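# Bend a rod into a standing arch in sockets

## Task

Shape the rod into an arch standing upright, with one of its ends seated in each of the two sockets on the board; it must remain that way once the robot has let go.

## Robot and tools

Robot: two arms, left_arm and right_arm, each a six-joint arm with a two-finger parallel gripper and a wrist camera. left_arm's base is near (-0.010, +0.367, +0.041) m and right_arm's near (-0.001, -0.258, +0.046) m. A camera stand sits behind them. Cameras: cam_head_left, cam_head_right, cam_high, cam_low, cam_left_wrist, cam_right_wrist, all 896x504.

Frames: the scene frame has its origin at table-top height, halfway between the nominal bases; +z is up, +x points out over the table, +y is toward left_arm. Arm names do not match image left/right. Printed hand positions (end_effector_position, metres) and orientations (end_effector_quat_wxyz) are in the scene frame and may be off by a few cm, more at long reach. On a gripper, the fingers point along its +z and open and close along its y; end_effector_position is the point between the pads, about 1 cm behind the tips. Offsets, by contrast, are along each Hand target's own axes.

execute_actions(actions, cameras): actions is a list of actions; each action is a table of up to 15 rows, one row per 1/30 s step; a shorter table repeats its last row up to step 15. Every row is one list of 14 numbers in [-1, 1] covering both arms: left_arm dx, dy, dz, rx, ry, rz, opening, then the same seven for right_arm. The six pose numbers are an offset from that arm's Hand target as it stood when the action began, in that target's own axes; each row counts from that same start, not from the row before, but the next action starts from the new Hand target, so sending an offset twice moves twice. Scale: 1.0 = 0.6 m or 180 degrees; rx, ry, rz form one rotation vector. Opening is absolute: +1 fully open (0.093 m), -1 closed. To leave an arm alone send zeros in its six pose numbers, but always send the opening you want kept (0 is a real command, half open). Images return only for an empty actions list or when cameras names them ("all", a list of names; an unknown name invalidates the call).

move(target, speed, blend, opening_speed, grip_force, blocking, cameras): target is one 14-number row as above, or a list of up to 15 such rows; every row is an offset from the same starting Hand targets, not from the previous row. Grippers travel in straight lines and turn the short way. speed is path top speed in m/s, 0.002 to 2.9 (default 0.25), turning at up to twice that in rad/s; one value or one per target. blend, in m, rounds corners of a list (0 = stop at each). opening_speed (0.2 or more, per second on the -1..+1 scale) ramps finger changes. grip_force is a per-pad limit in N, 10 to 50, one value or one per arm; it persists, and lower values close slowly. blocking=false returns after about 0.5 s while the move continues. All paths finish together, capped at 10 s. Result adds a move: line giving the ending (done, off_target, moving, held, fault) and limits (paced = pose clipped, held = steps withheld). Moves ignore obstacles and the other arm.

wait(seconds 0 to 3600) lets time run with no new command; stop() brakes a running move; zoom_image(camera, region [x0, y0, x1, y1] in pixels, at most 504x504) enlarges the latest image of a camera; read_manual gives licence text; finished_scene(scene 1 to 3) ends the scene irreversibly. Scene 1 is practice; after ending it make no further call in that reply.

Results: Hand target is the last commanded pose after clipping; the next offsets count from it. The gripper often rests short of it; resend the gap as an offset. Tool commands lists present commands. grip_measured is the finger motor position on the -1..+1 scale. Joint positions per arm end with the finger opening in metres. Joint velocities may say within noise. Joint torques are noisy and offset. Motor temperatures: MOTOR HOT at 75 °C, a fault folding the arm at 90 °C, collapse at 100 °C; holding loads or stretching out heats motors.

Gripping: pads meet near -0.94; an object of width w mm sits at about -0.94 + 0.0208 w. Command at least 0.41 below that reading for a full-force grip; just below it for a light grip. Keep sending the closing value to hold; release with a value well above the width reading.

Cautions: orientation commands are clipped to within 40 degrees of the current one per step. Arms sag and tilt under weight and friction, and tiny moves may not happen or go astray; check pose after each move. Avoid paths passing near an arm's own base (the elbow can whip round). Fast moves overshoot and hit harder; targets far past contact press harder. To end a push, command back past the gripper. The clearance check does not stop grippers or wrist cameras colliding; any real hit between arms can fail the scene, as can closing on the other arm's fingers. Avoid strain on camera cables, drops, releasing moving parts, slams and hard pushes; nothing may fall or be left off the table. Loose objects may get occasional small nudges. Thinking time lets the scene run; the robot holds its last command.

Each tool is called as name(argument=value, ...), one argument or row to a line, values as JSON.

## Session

execute_actions(
  actions=[],
)

Scene clock: 0.00 s.
left_arm: end_effector_position=(+0.3713, +0.3922, +0.1034) grip_measured=+1.000 end_effector_quat_wxyz=(+0.534, -0.063, +0.842, +0.038) | right_arm: end_effector_position=(+0.3686, -0.2483, +0.0954) grip_measured=+1.000 end_effector_quat_wxyz=(+0.494, +0.012, +0.868, +0.051)
Joint positions: left_arm=[0.016 1.593 0.363 0.785 -0.119 -0.059 0.093] | right_arm=[-0.025 1.551 0.361 0.657 -0.088 0.065 0.093]
Joint velocities: within noise
Joint torques (N m): no reading
Motor temperatures (°C): left_arm=[30 37 37 28 28 29 30] | right_arm=[28 36 36 31 30 31 29]
Heat: left arm: 37 °C; right arm: 36 °C.
Hand target: left_arm +0.3769, +0.3924, +0.1150; +0.550, -0.063, +0.832, +0.038 | right_arm +0.3746, -0.2483, +0.1059; +0.510, +0.011, +0.859, +0.051
Tool commands: left_gripper/opening=+1.0 right_gripper/opening=+1.0

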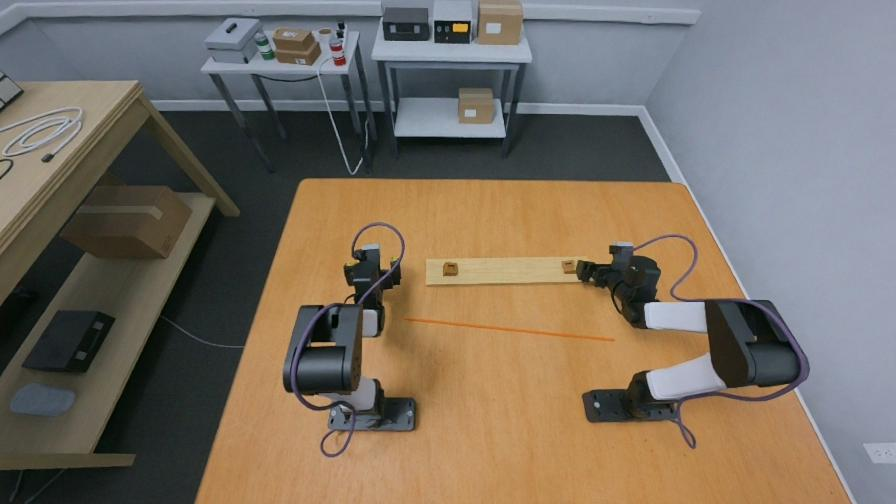

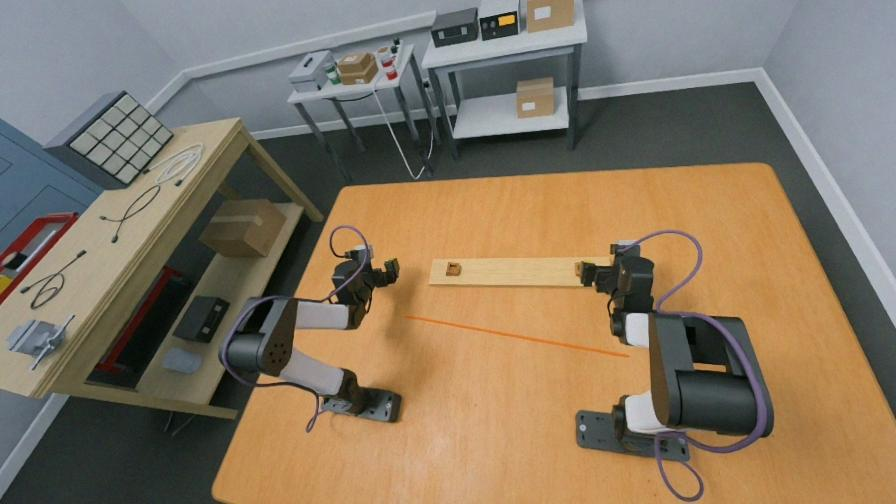

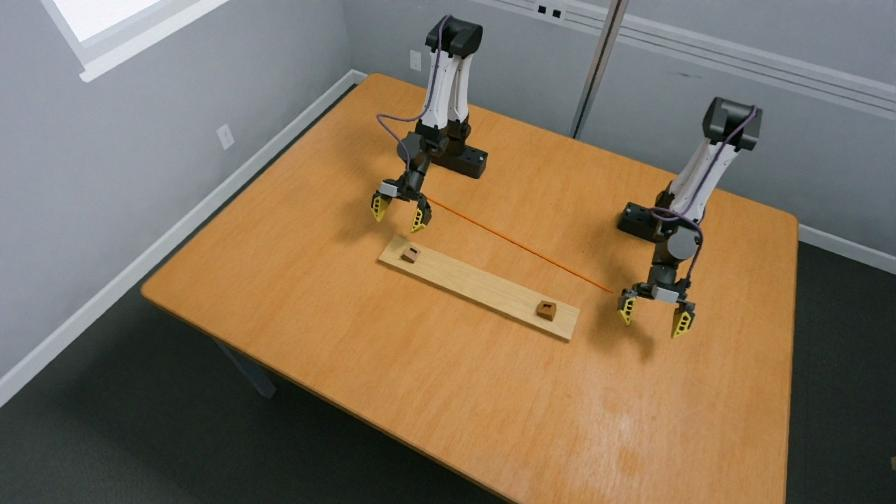

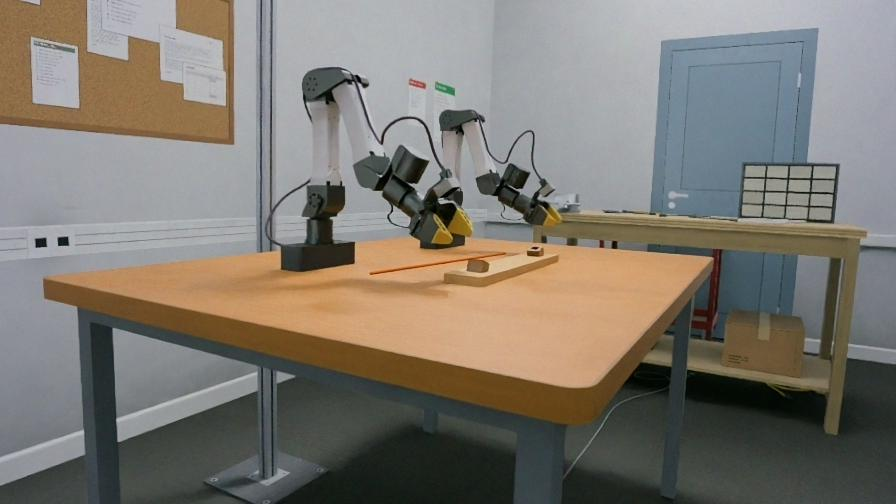

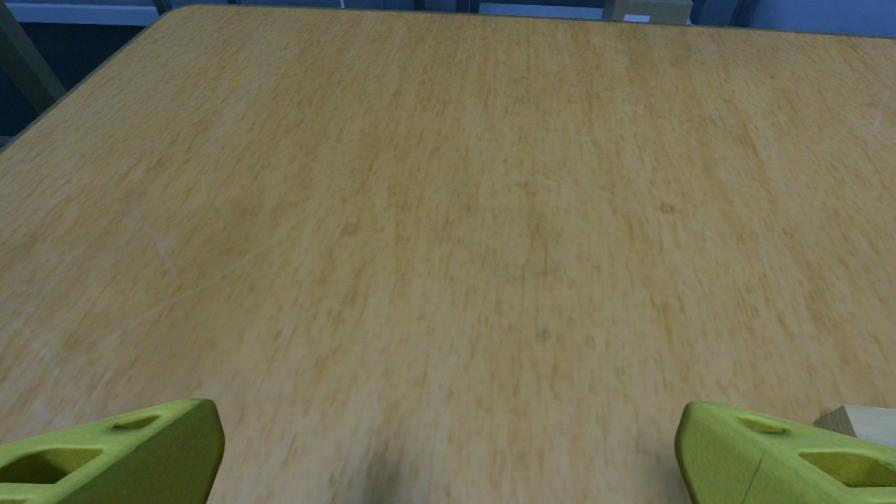

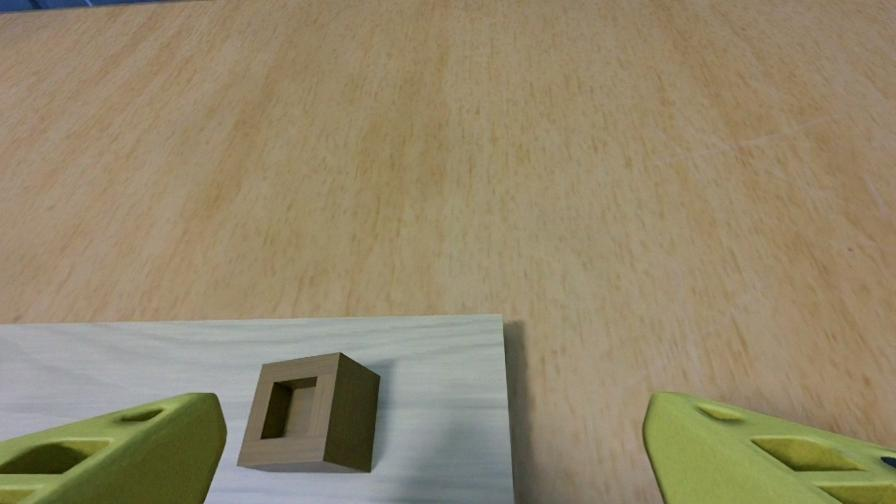

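move(
  target=[0.1767,-0.1938,-0.2032,0.3387,0.2561,0.5152,1.0,0.22,0.0455,-0.2548,-0.2152,0.3034,-0.4154,1.0],
  speed=0.4,
  cameras=["cam_left_wrist","cam_right_wrist"],
)

Scene clock: 22.97 s.
left_arm: end_effector_position=(+0.2333, +0.2581, +0.0600) grip_measured=+1.000 end_effector_quat_wxyz=(-0.007, +0.748, +0.664, -0.006) | right_arm: end_effector_position=(+0.1697, -0.2244, +0.0591) grip_measured=+1.000 end_effector_quat_wxyz=(-0.001, -0.648, +0.762, +0.007)
Joint positions: left_arm=[-0.414 1.672 0.961 -0.879 0.006 1.274 0.093] | right_arm=[0.172 1.306 0.602 -0.876 -0.011 -1.226 0.093]
Joint torques (N m): left_arm=[-0.58 -5.23 7.77 0.25 -0.05 0.26] | right_arm=[0.27 -2.29 7.32 0.29 -0.06 -0.2]
Motor temperatures (°C): left_arm=[30 39 39 32 28 29 29] | right_arm=[28 38 39 38 30 31 29]
Heat: left arm: 39 °C; right arm: 39 °C.
Hand target: left_arm +0.2418, +0.2546, +0.0661; +0.000, +0.754, +0.657, +0.000 | right_arm +0.1762, -0.2234, +0.0657; +0.000, -0.657, +0.754, +0.000
Off the commanded pose: left_arm 0.011 m, 2 deg | right_arm 0.009 m, 2 deg.
move: off_target (left_arm)

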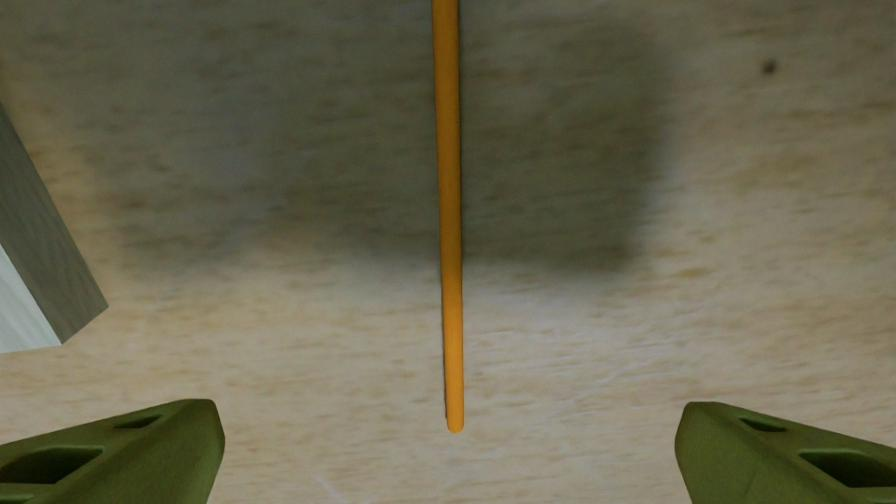

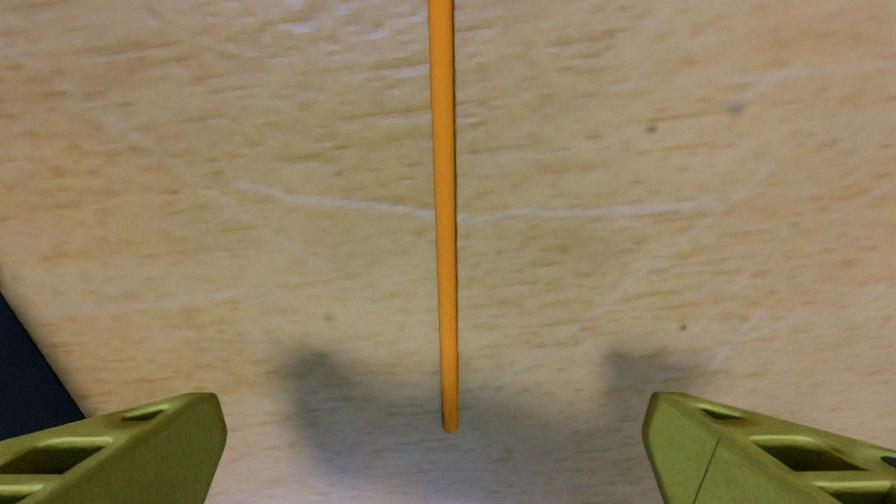

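move(
  target=[
    [0,0,0.108,0,0,0,1.0,0,-0.0067,0.1075,0,0,0,1.0],
    [0,0,0.108,0,0,0,-1.0,0,-0.0067,0.1075,0,0,0,-1.0],
    [0,0,-0.04,0,0,0,-1.0,0,-0.0067,-0.04,0,0,0,-1.0],
    [0.0005,0.2223,-0.1733,0,0,-0.0439,-1.0,-0.007,-0.331,-0.1733,0,0,-0.0439,-1.0],
  ],
  speed=[0.12,0.12,0.2,0.3],
  blend=[0,0,0.03,0],
  opening_speed=1.5,
  cameras=["cam_left_wrist","cam_right_wrist","cam_low"],
)

Scene clock: 45.43 s.
left_arm: end_effector_position=(+0.3697, +0.2391, +0.1627) grip_measured=-0.976 end_effector_quat_wxyz=(-0.010, +0.712, +0.703, +0.001) | right_arm: end_effector_position=(+0.3700, -0.2465, +0.1633) grip_measured=-0.973 end_effector_quat_wxyz=(+0.007, +0.704, -0.710, +0.002)
Joint positions: left_arm=[-0.327 2.104 1.958 -1.442 -0.01 1.255 0] | right_arm=[0.025 1.964 1.734 -1.349 0.012 -1.527 0]
Joint torques (N m): left_arm=[-0.17 -8.88 8.51 0.21 0.09 0.01] | right_arm=[-0.96 -7.38 7.77 0.23 -0.24 -0.19]
Heat: left arm: 41 °C; right arm: 42 °C.
Hand target: left_arm +0.3740, +0.2364, +0.1701; +0.000, +0.707, +0.707, +0.000 | right_arm +0.3736, -0.2466, +0.1697; +0.000, +0.707, -0.707, +0.000
Off the commanded pose: left_arm 0.009 m, 1 deg | right_arm 0.007 m, 1 deg.
move: done; target 2's new opening was sent with right_arm's hand 0.016 m and 4 deg from that target
Images, in order (width x height): cam_low 896x504, cam_left_wrist 896x504, cam_right_wrist 896x504.

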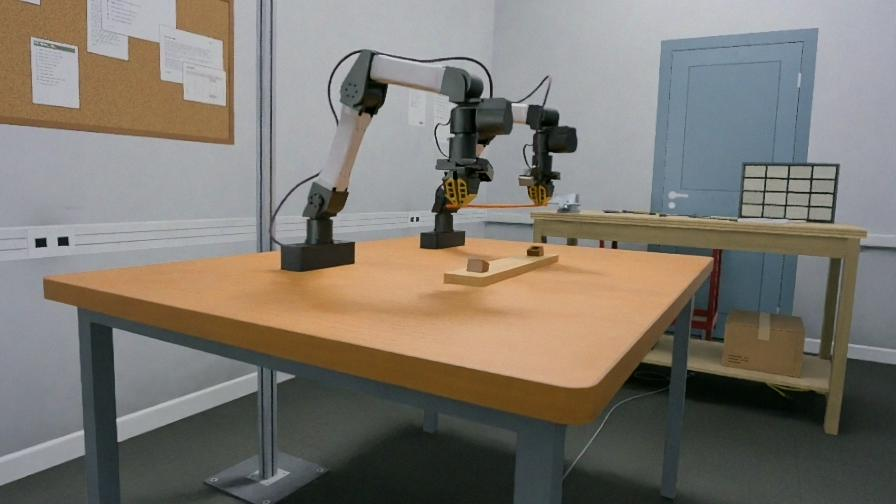

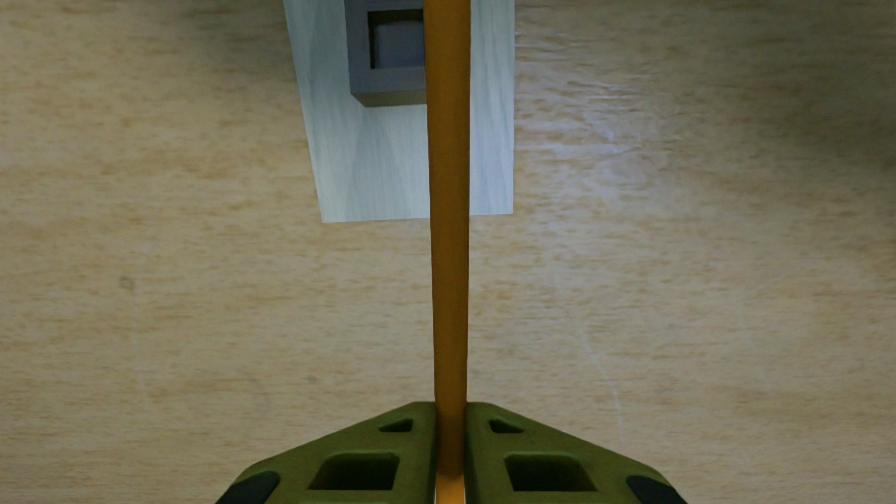

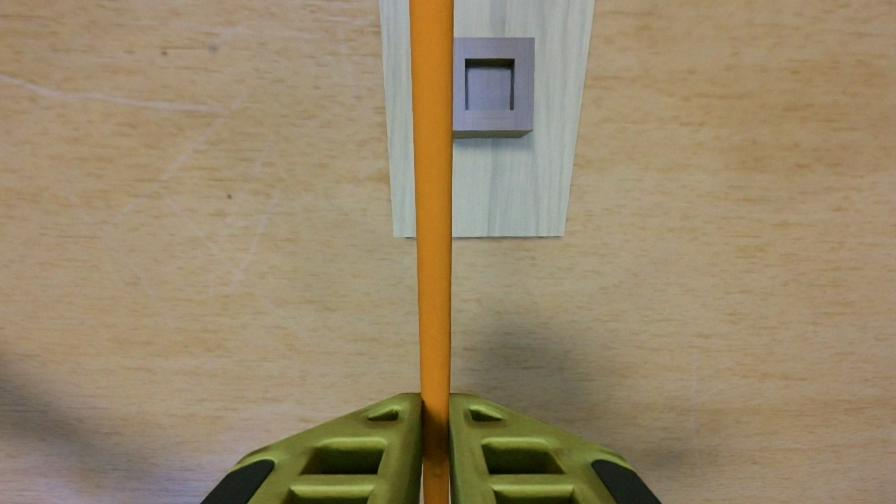

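move(
  target=[
    [-0.0157,0.0292,0,0,-0.1111,0,-1,0.0107,-0.0298,0,0,-0.1111,0,-1],
    [-0.0515,0.0292,0,0,-0.2333,0,-1,-0.0252,-0.0298,0,0,-0.2333,0,-1],
    [-0.114,0.0292,0.0083,0,-0.35,0,-1,-0.0877,-0.0298,0.0083,0,-0.35,0,-1],
    [-0.1557,0.025,0.033,0,-0.389,0,-1,-0.1293,-0.025,0.033,0,-0.389,0,-1],
    [-0.1807,0.0177,0.0985,0,-0.398,0,-1,-0.1588,-0.0232,0.0962,0,-0.398,0,-1],
  ],
  speed=[0.2,0.2,0.2,0.2,0.12],
  blend=[0.02,0.02,0.02,0.01,0],
  cameras=["cam_high","cam_low","cam_left_wrist","cam_right_wrist"],
)

zoom_image(
  camera="cam_low",
  region=[440, 205, 570, 285],
)

zoom_image(
  camera="cam_high",
  region=[515, 275, 585, 330],
)

zoom_image(
  camera="cam_high",
  region=[380, 215, 450, 270],
)

Scene clock: 99.37 s.
left_arm: end_effector_position=(+0.3922, +0.1469, +0.0944) grip_measured=-0.976 end_effector_quat_wxyz=(+0.397, +0.563, +0.607, -0.396) | right_arm: end_effector_position=(+0.3895, -0.1732, +0.1045) grip_measured=-0.973 end_effector_quat_wxyz=(-0.401, +0.581, -0.589, -0.394)
Joint positions: left_arm=[-0.157 2.159 1.279 -0.232 1.146 1.037 0] | right_arm=[-0.194 2.322 1.597 -1.242 -1.16 -2.001 0]
Joint torques (N m): left_arm=[-3.88 -10.82 4.77 1.51 0.94 0] | right_arm=[3.36 -9.44 3 -0.18 -1.3 0.04]
Motor temperatures (°C): left_arm=[30 51 45 29 28 29 31] | right_arm=[28 43 43 32 30 31 30]
Heat: left arm: 51 °C; right arm: 43 °C.
Hand target: left_arm +0.3845, +0.1280, +0.1111; +0.414, +0.573, +0.573, -0.414 | right_arm +0.3875, -0.1514, +0.1120; -0.414, +0.573, -0.573, -0.414
Off the commanded pose: left_arm 0.026 m, 5 deg | right_arm 0.023 m, 3 deg.
move: off_target (left_arm, right_arm)

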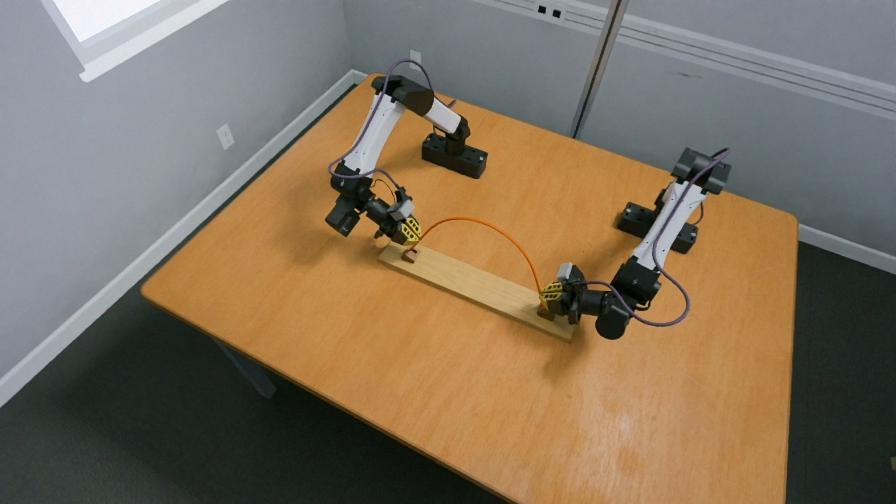

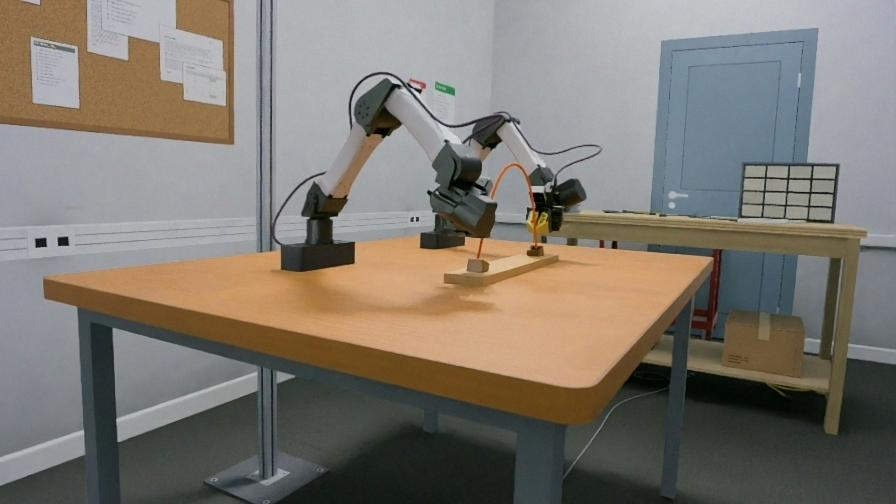

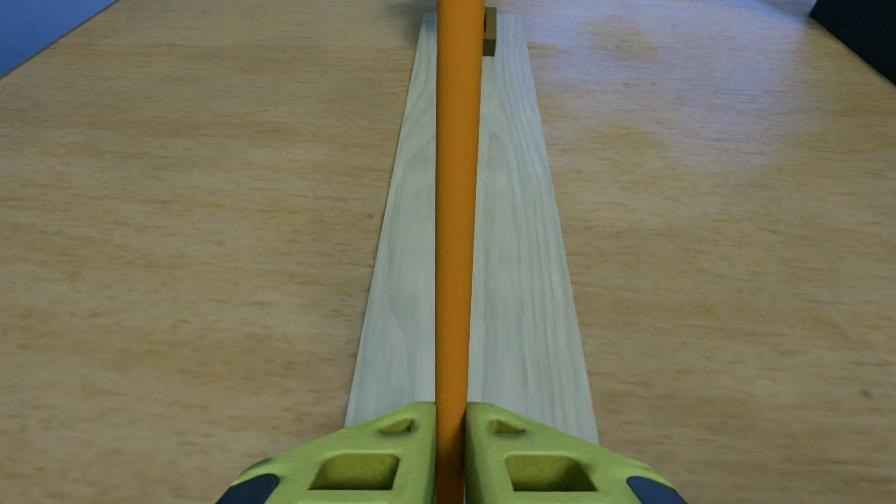

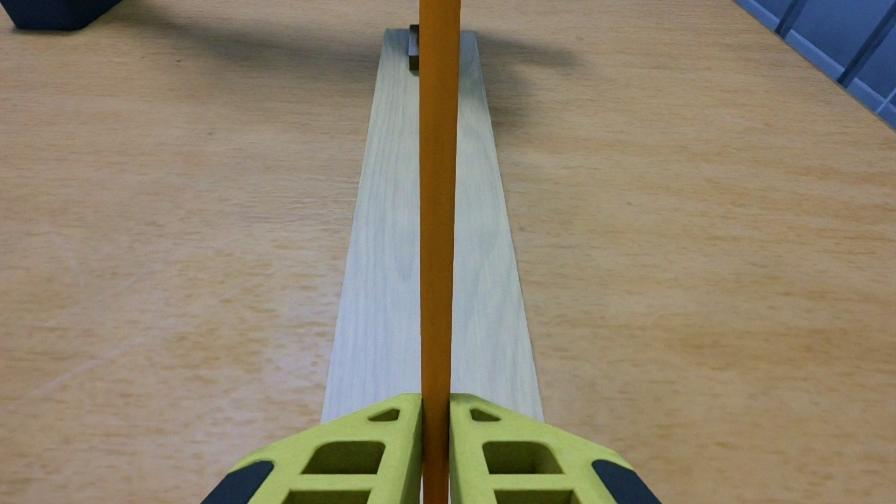

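Scaled by 3.877 from the camera's image (finer frame: 1280x720).

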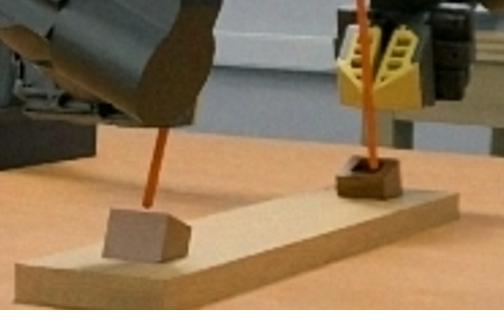

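Scaled by 7.200 from the camera's image (finer frame: 1280x720).

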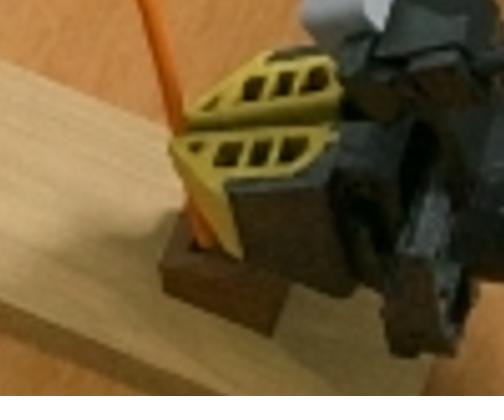

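Scaled by 7.200 from the camera's image (finer frame: 1280x720).

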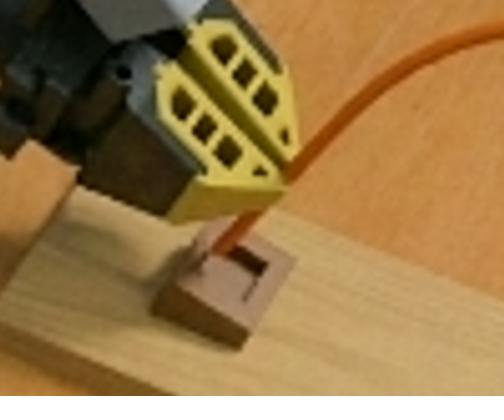

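move(
  target=[0.0533,-0.0017,0,0,0,0,-1,0.0712,0.0017,0.008,0,0,0,-1],
  speed=0.08,
  cameras=["cam_high","cam_low"],
)

zoom_image(
  camera="cam_low",
  region=[440, 205, 570, 285],
)

zoom_image(
  camera="cam_high",
  region=[515, 275, 585, 330],
)

zoom_image(
  camera="cam_high",
  region=[380, 215, 450, 270],
)

Scene clock: 125.57 s.
left_arm: end_effector_position=(+0.3896, +0.1489, +0.0824) grip_measured=-0.976 end_effector_quat_wxyz=(+0.403, +0.559, +0.598, -0.409) | right_arm: end_effector_position=(+0.3895, -0.1687, +0.0866) grip_measured=-0.973 end_effector_quat_wxyz=(-0.420, +0.555, -0.584, -0.418)
Joint positions: left_arm=[-0.148 2.197 1.26 -0.185 1.184 1.049 0] | right_arm=[-0.194 2.392 1.581 -1.218 -1.232 -2.03 0]
Joint torques (N m): left_arm=[-2.55 -8.43 3.95 1.51 0.69 0.32] | right_arm=[1.51 -7.23 2.97 0.11 -0.51 -0.28]
Motor temperatures (°C): left_arm=[30 55 43 31 29 29 31] | right_arm=[28 45 41 32 32 31 30]
Heat: left arm: 55 °C; right arm: 45 °C.
Hand target: left_arm +0.3835, +0.1380, +0.0807; +0.414, +0.573, +0.573, -0.414 | right_arm +0.3865, -0.1603, +0.0700; -0.414, +0.573, -0.573, -0.414
Off the commanded pose: left_arm 0.013 m, 4 deg | right_arm 0.019 m, 3 deg.
move: off_target (left_arm, right_arm)

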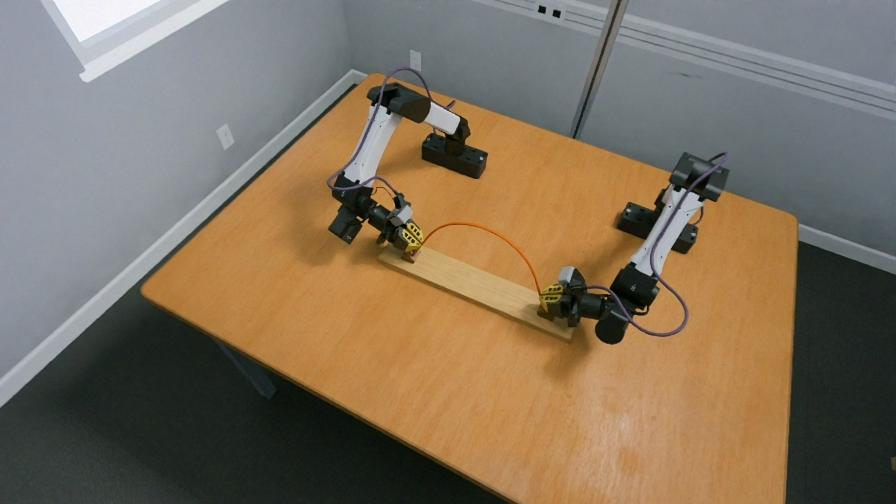

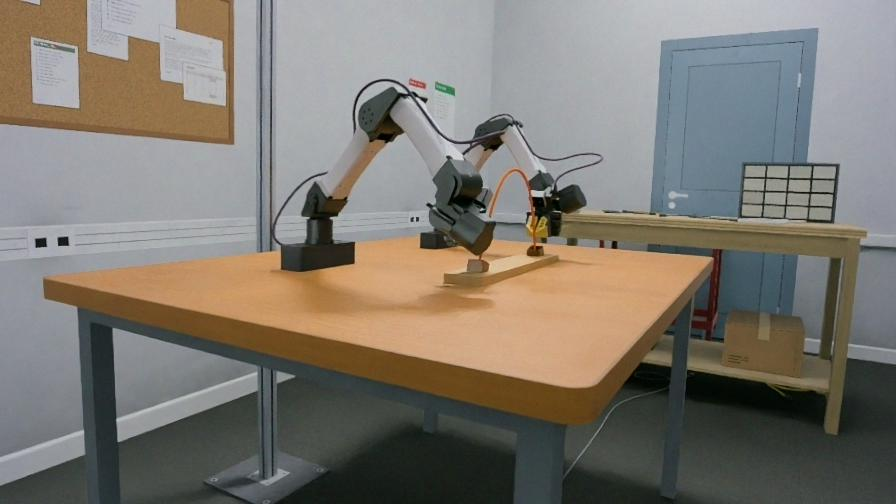

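Scaled by 3.877 from the camera's image (finer frame: 1280x720).

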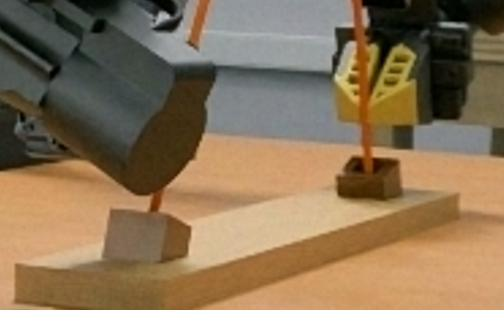

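Scaled by 7.200 from the camera's image (finer frame: 1280x720).

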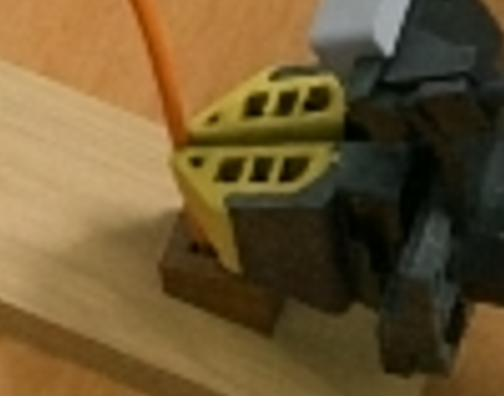

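Scaled by 7.200 from the camera's image (finer frame: 1280x720).

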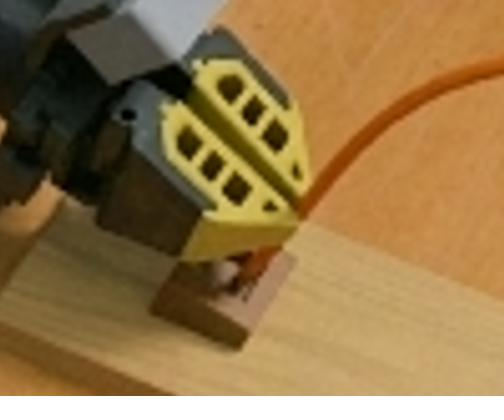

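move(
  target=[
    [0.0023,0.0152,-0.0193,0,0,0,-1,-0.0225,-0.01,-0.0245,0,0,0,-1],
    [0.0023,0.0152,-0.0193,0,0,0,0.3,-0.0225,-0.01,-0.0245,0,0,0,0.3],
    [0.0023,0.0152,-0.16,0,0,0,0.3,-0.0225,-0.01,-0.16,0,0,0,0.3],
  ],
  speed=[0.06,0.06,0.2],
  opening_speed=0.5,
  cameras=["cam_high","cam_low","cam_left_wrist","cam_right_wrist"],
)

zoom_image(
  camera="cam_low",
  region=[430, 150, 590, 290],
)

Scene clock: 144.40 s.
left_arm: end_effector_position=(+0.3865, +0.2315, +0.1036) grip_measured=+0.298 end_effector_quat_wxyz=(+0.403, +0.565, +0.585, -0.419) | right_arm: end_effector_position=(+0.3873, -0.2474, +0.0943) grip_measured=+0.298 end_effector_quat_wxyz=(+0.393, -0.531, +0.645, +0.383)
Joint positions: left_arm=[0.062 2.278 1.525 -0.999 1.235 1.725 0.06] | right_arm=[-0.379 2.384 1.666 -1.386 -1.091 -2.073 0.059]
Joint torques (N m): left_arm=[-0.7 -9.14 7.3 -0.07 0.61 0.32] | right_arm=[0.09 -12.01 6.24 -0.75 -0.64 -0.19]
Heat: left arm: 52 °C; right arm: 47 °C.
Hand target: left_arm +0.3926, +0.2297, +0.1095; +0.414, +0.573, +0.573, -0.414 | right_arm +0.3925, -0.2471, +0.1130; +0.414, -0.573, +0.573, +0.414
Off the commanded pose: left_arm 0.009 m, 2 deg | right_arm 0.019 m, 10 deg.
joint sent to its limit (right arm) — joint 6 (wrist roll), lower limit. The joint targets are off in orientation, not in position.
move: off_target (right_arm)

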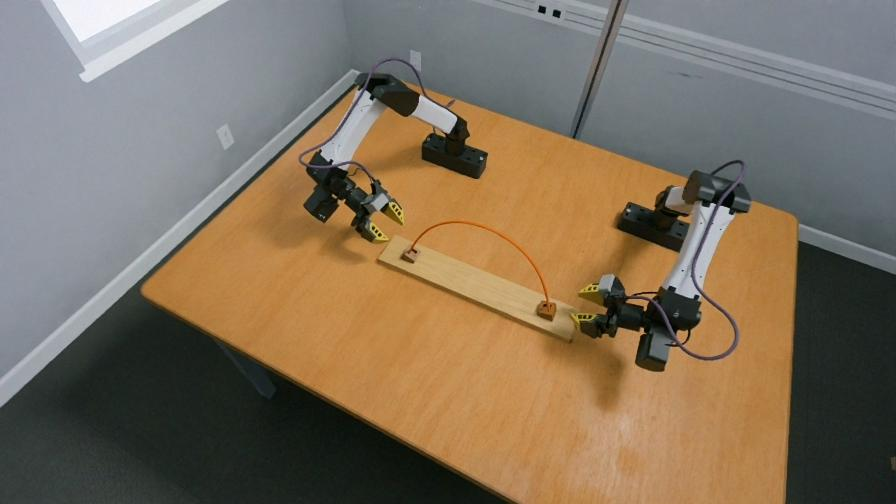

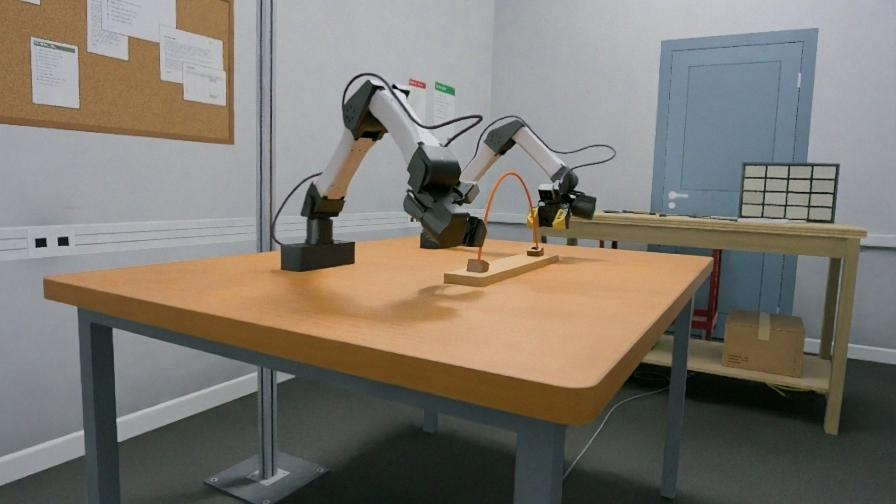

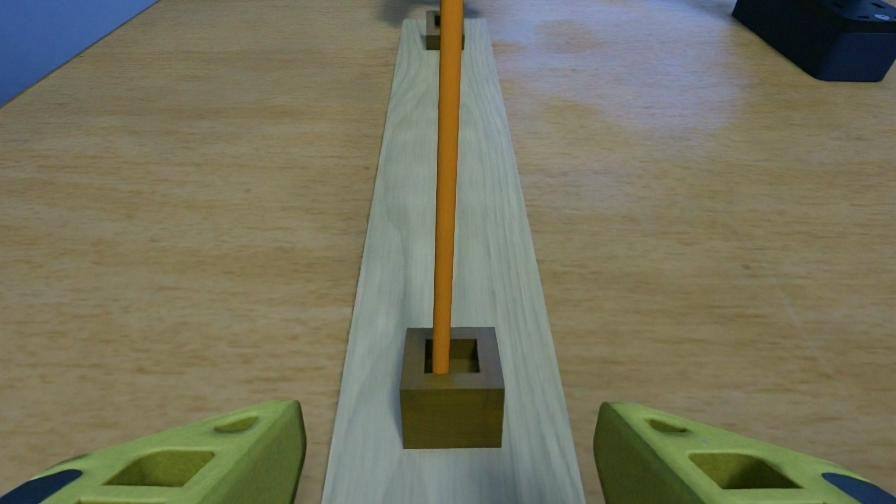

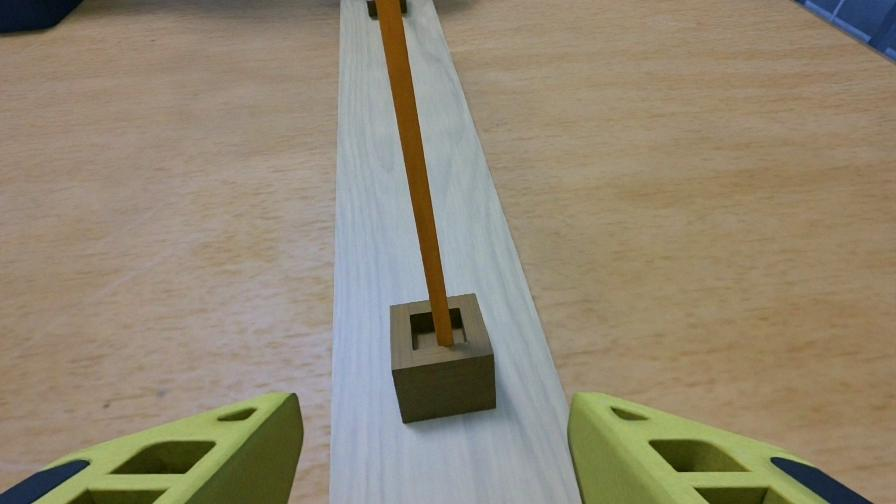

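Scaled by 3.150 from the camera's image (finer frame: 1280x720).

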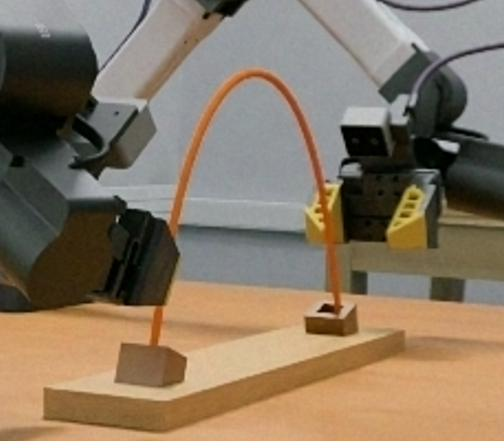

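finished_scene(
  scene=3,
)

The scene is finished: the task was done.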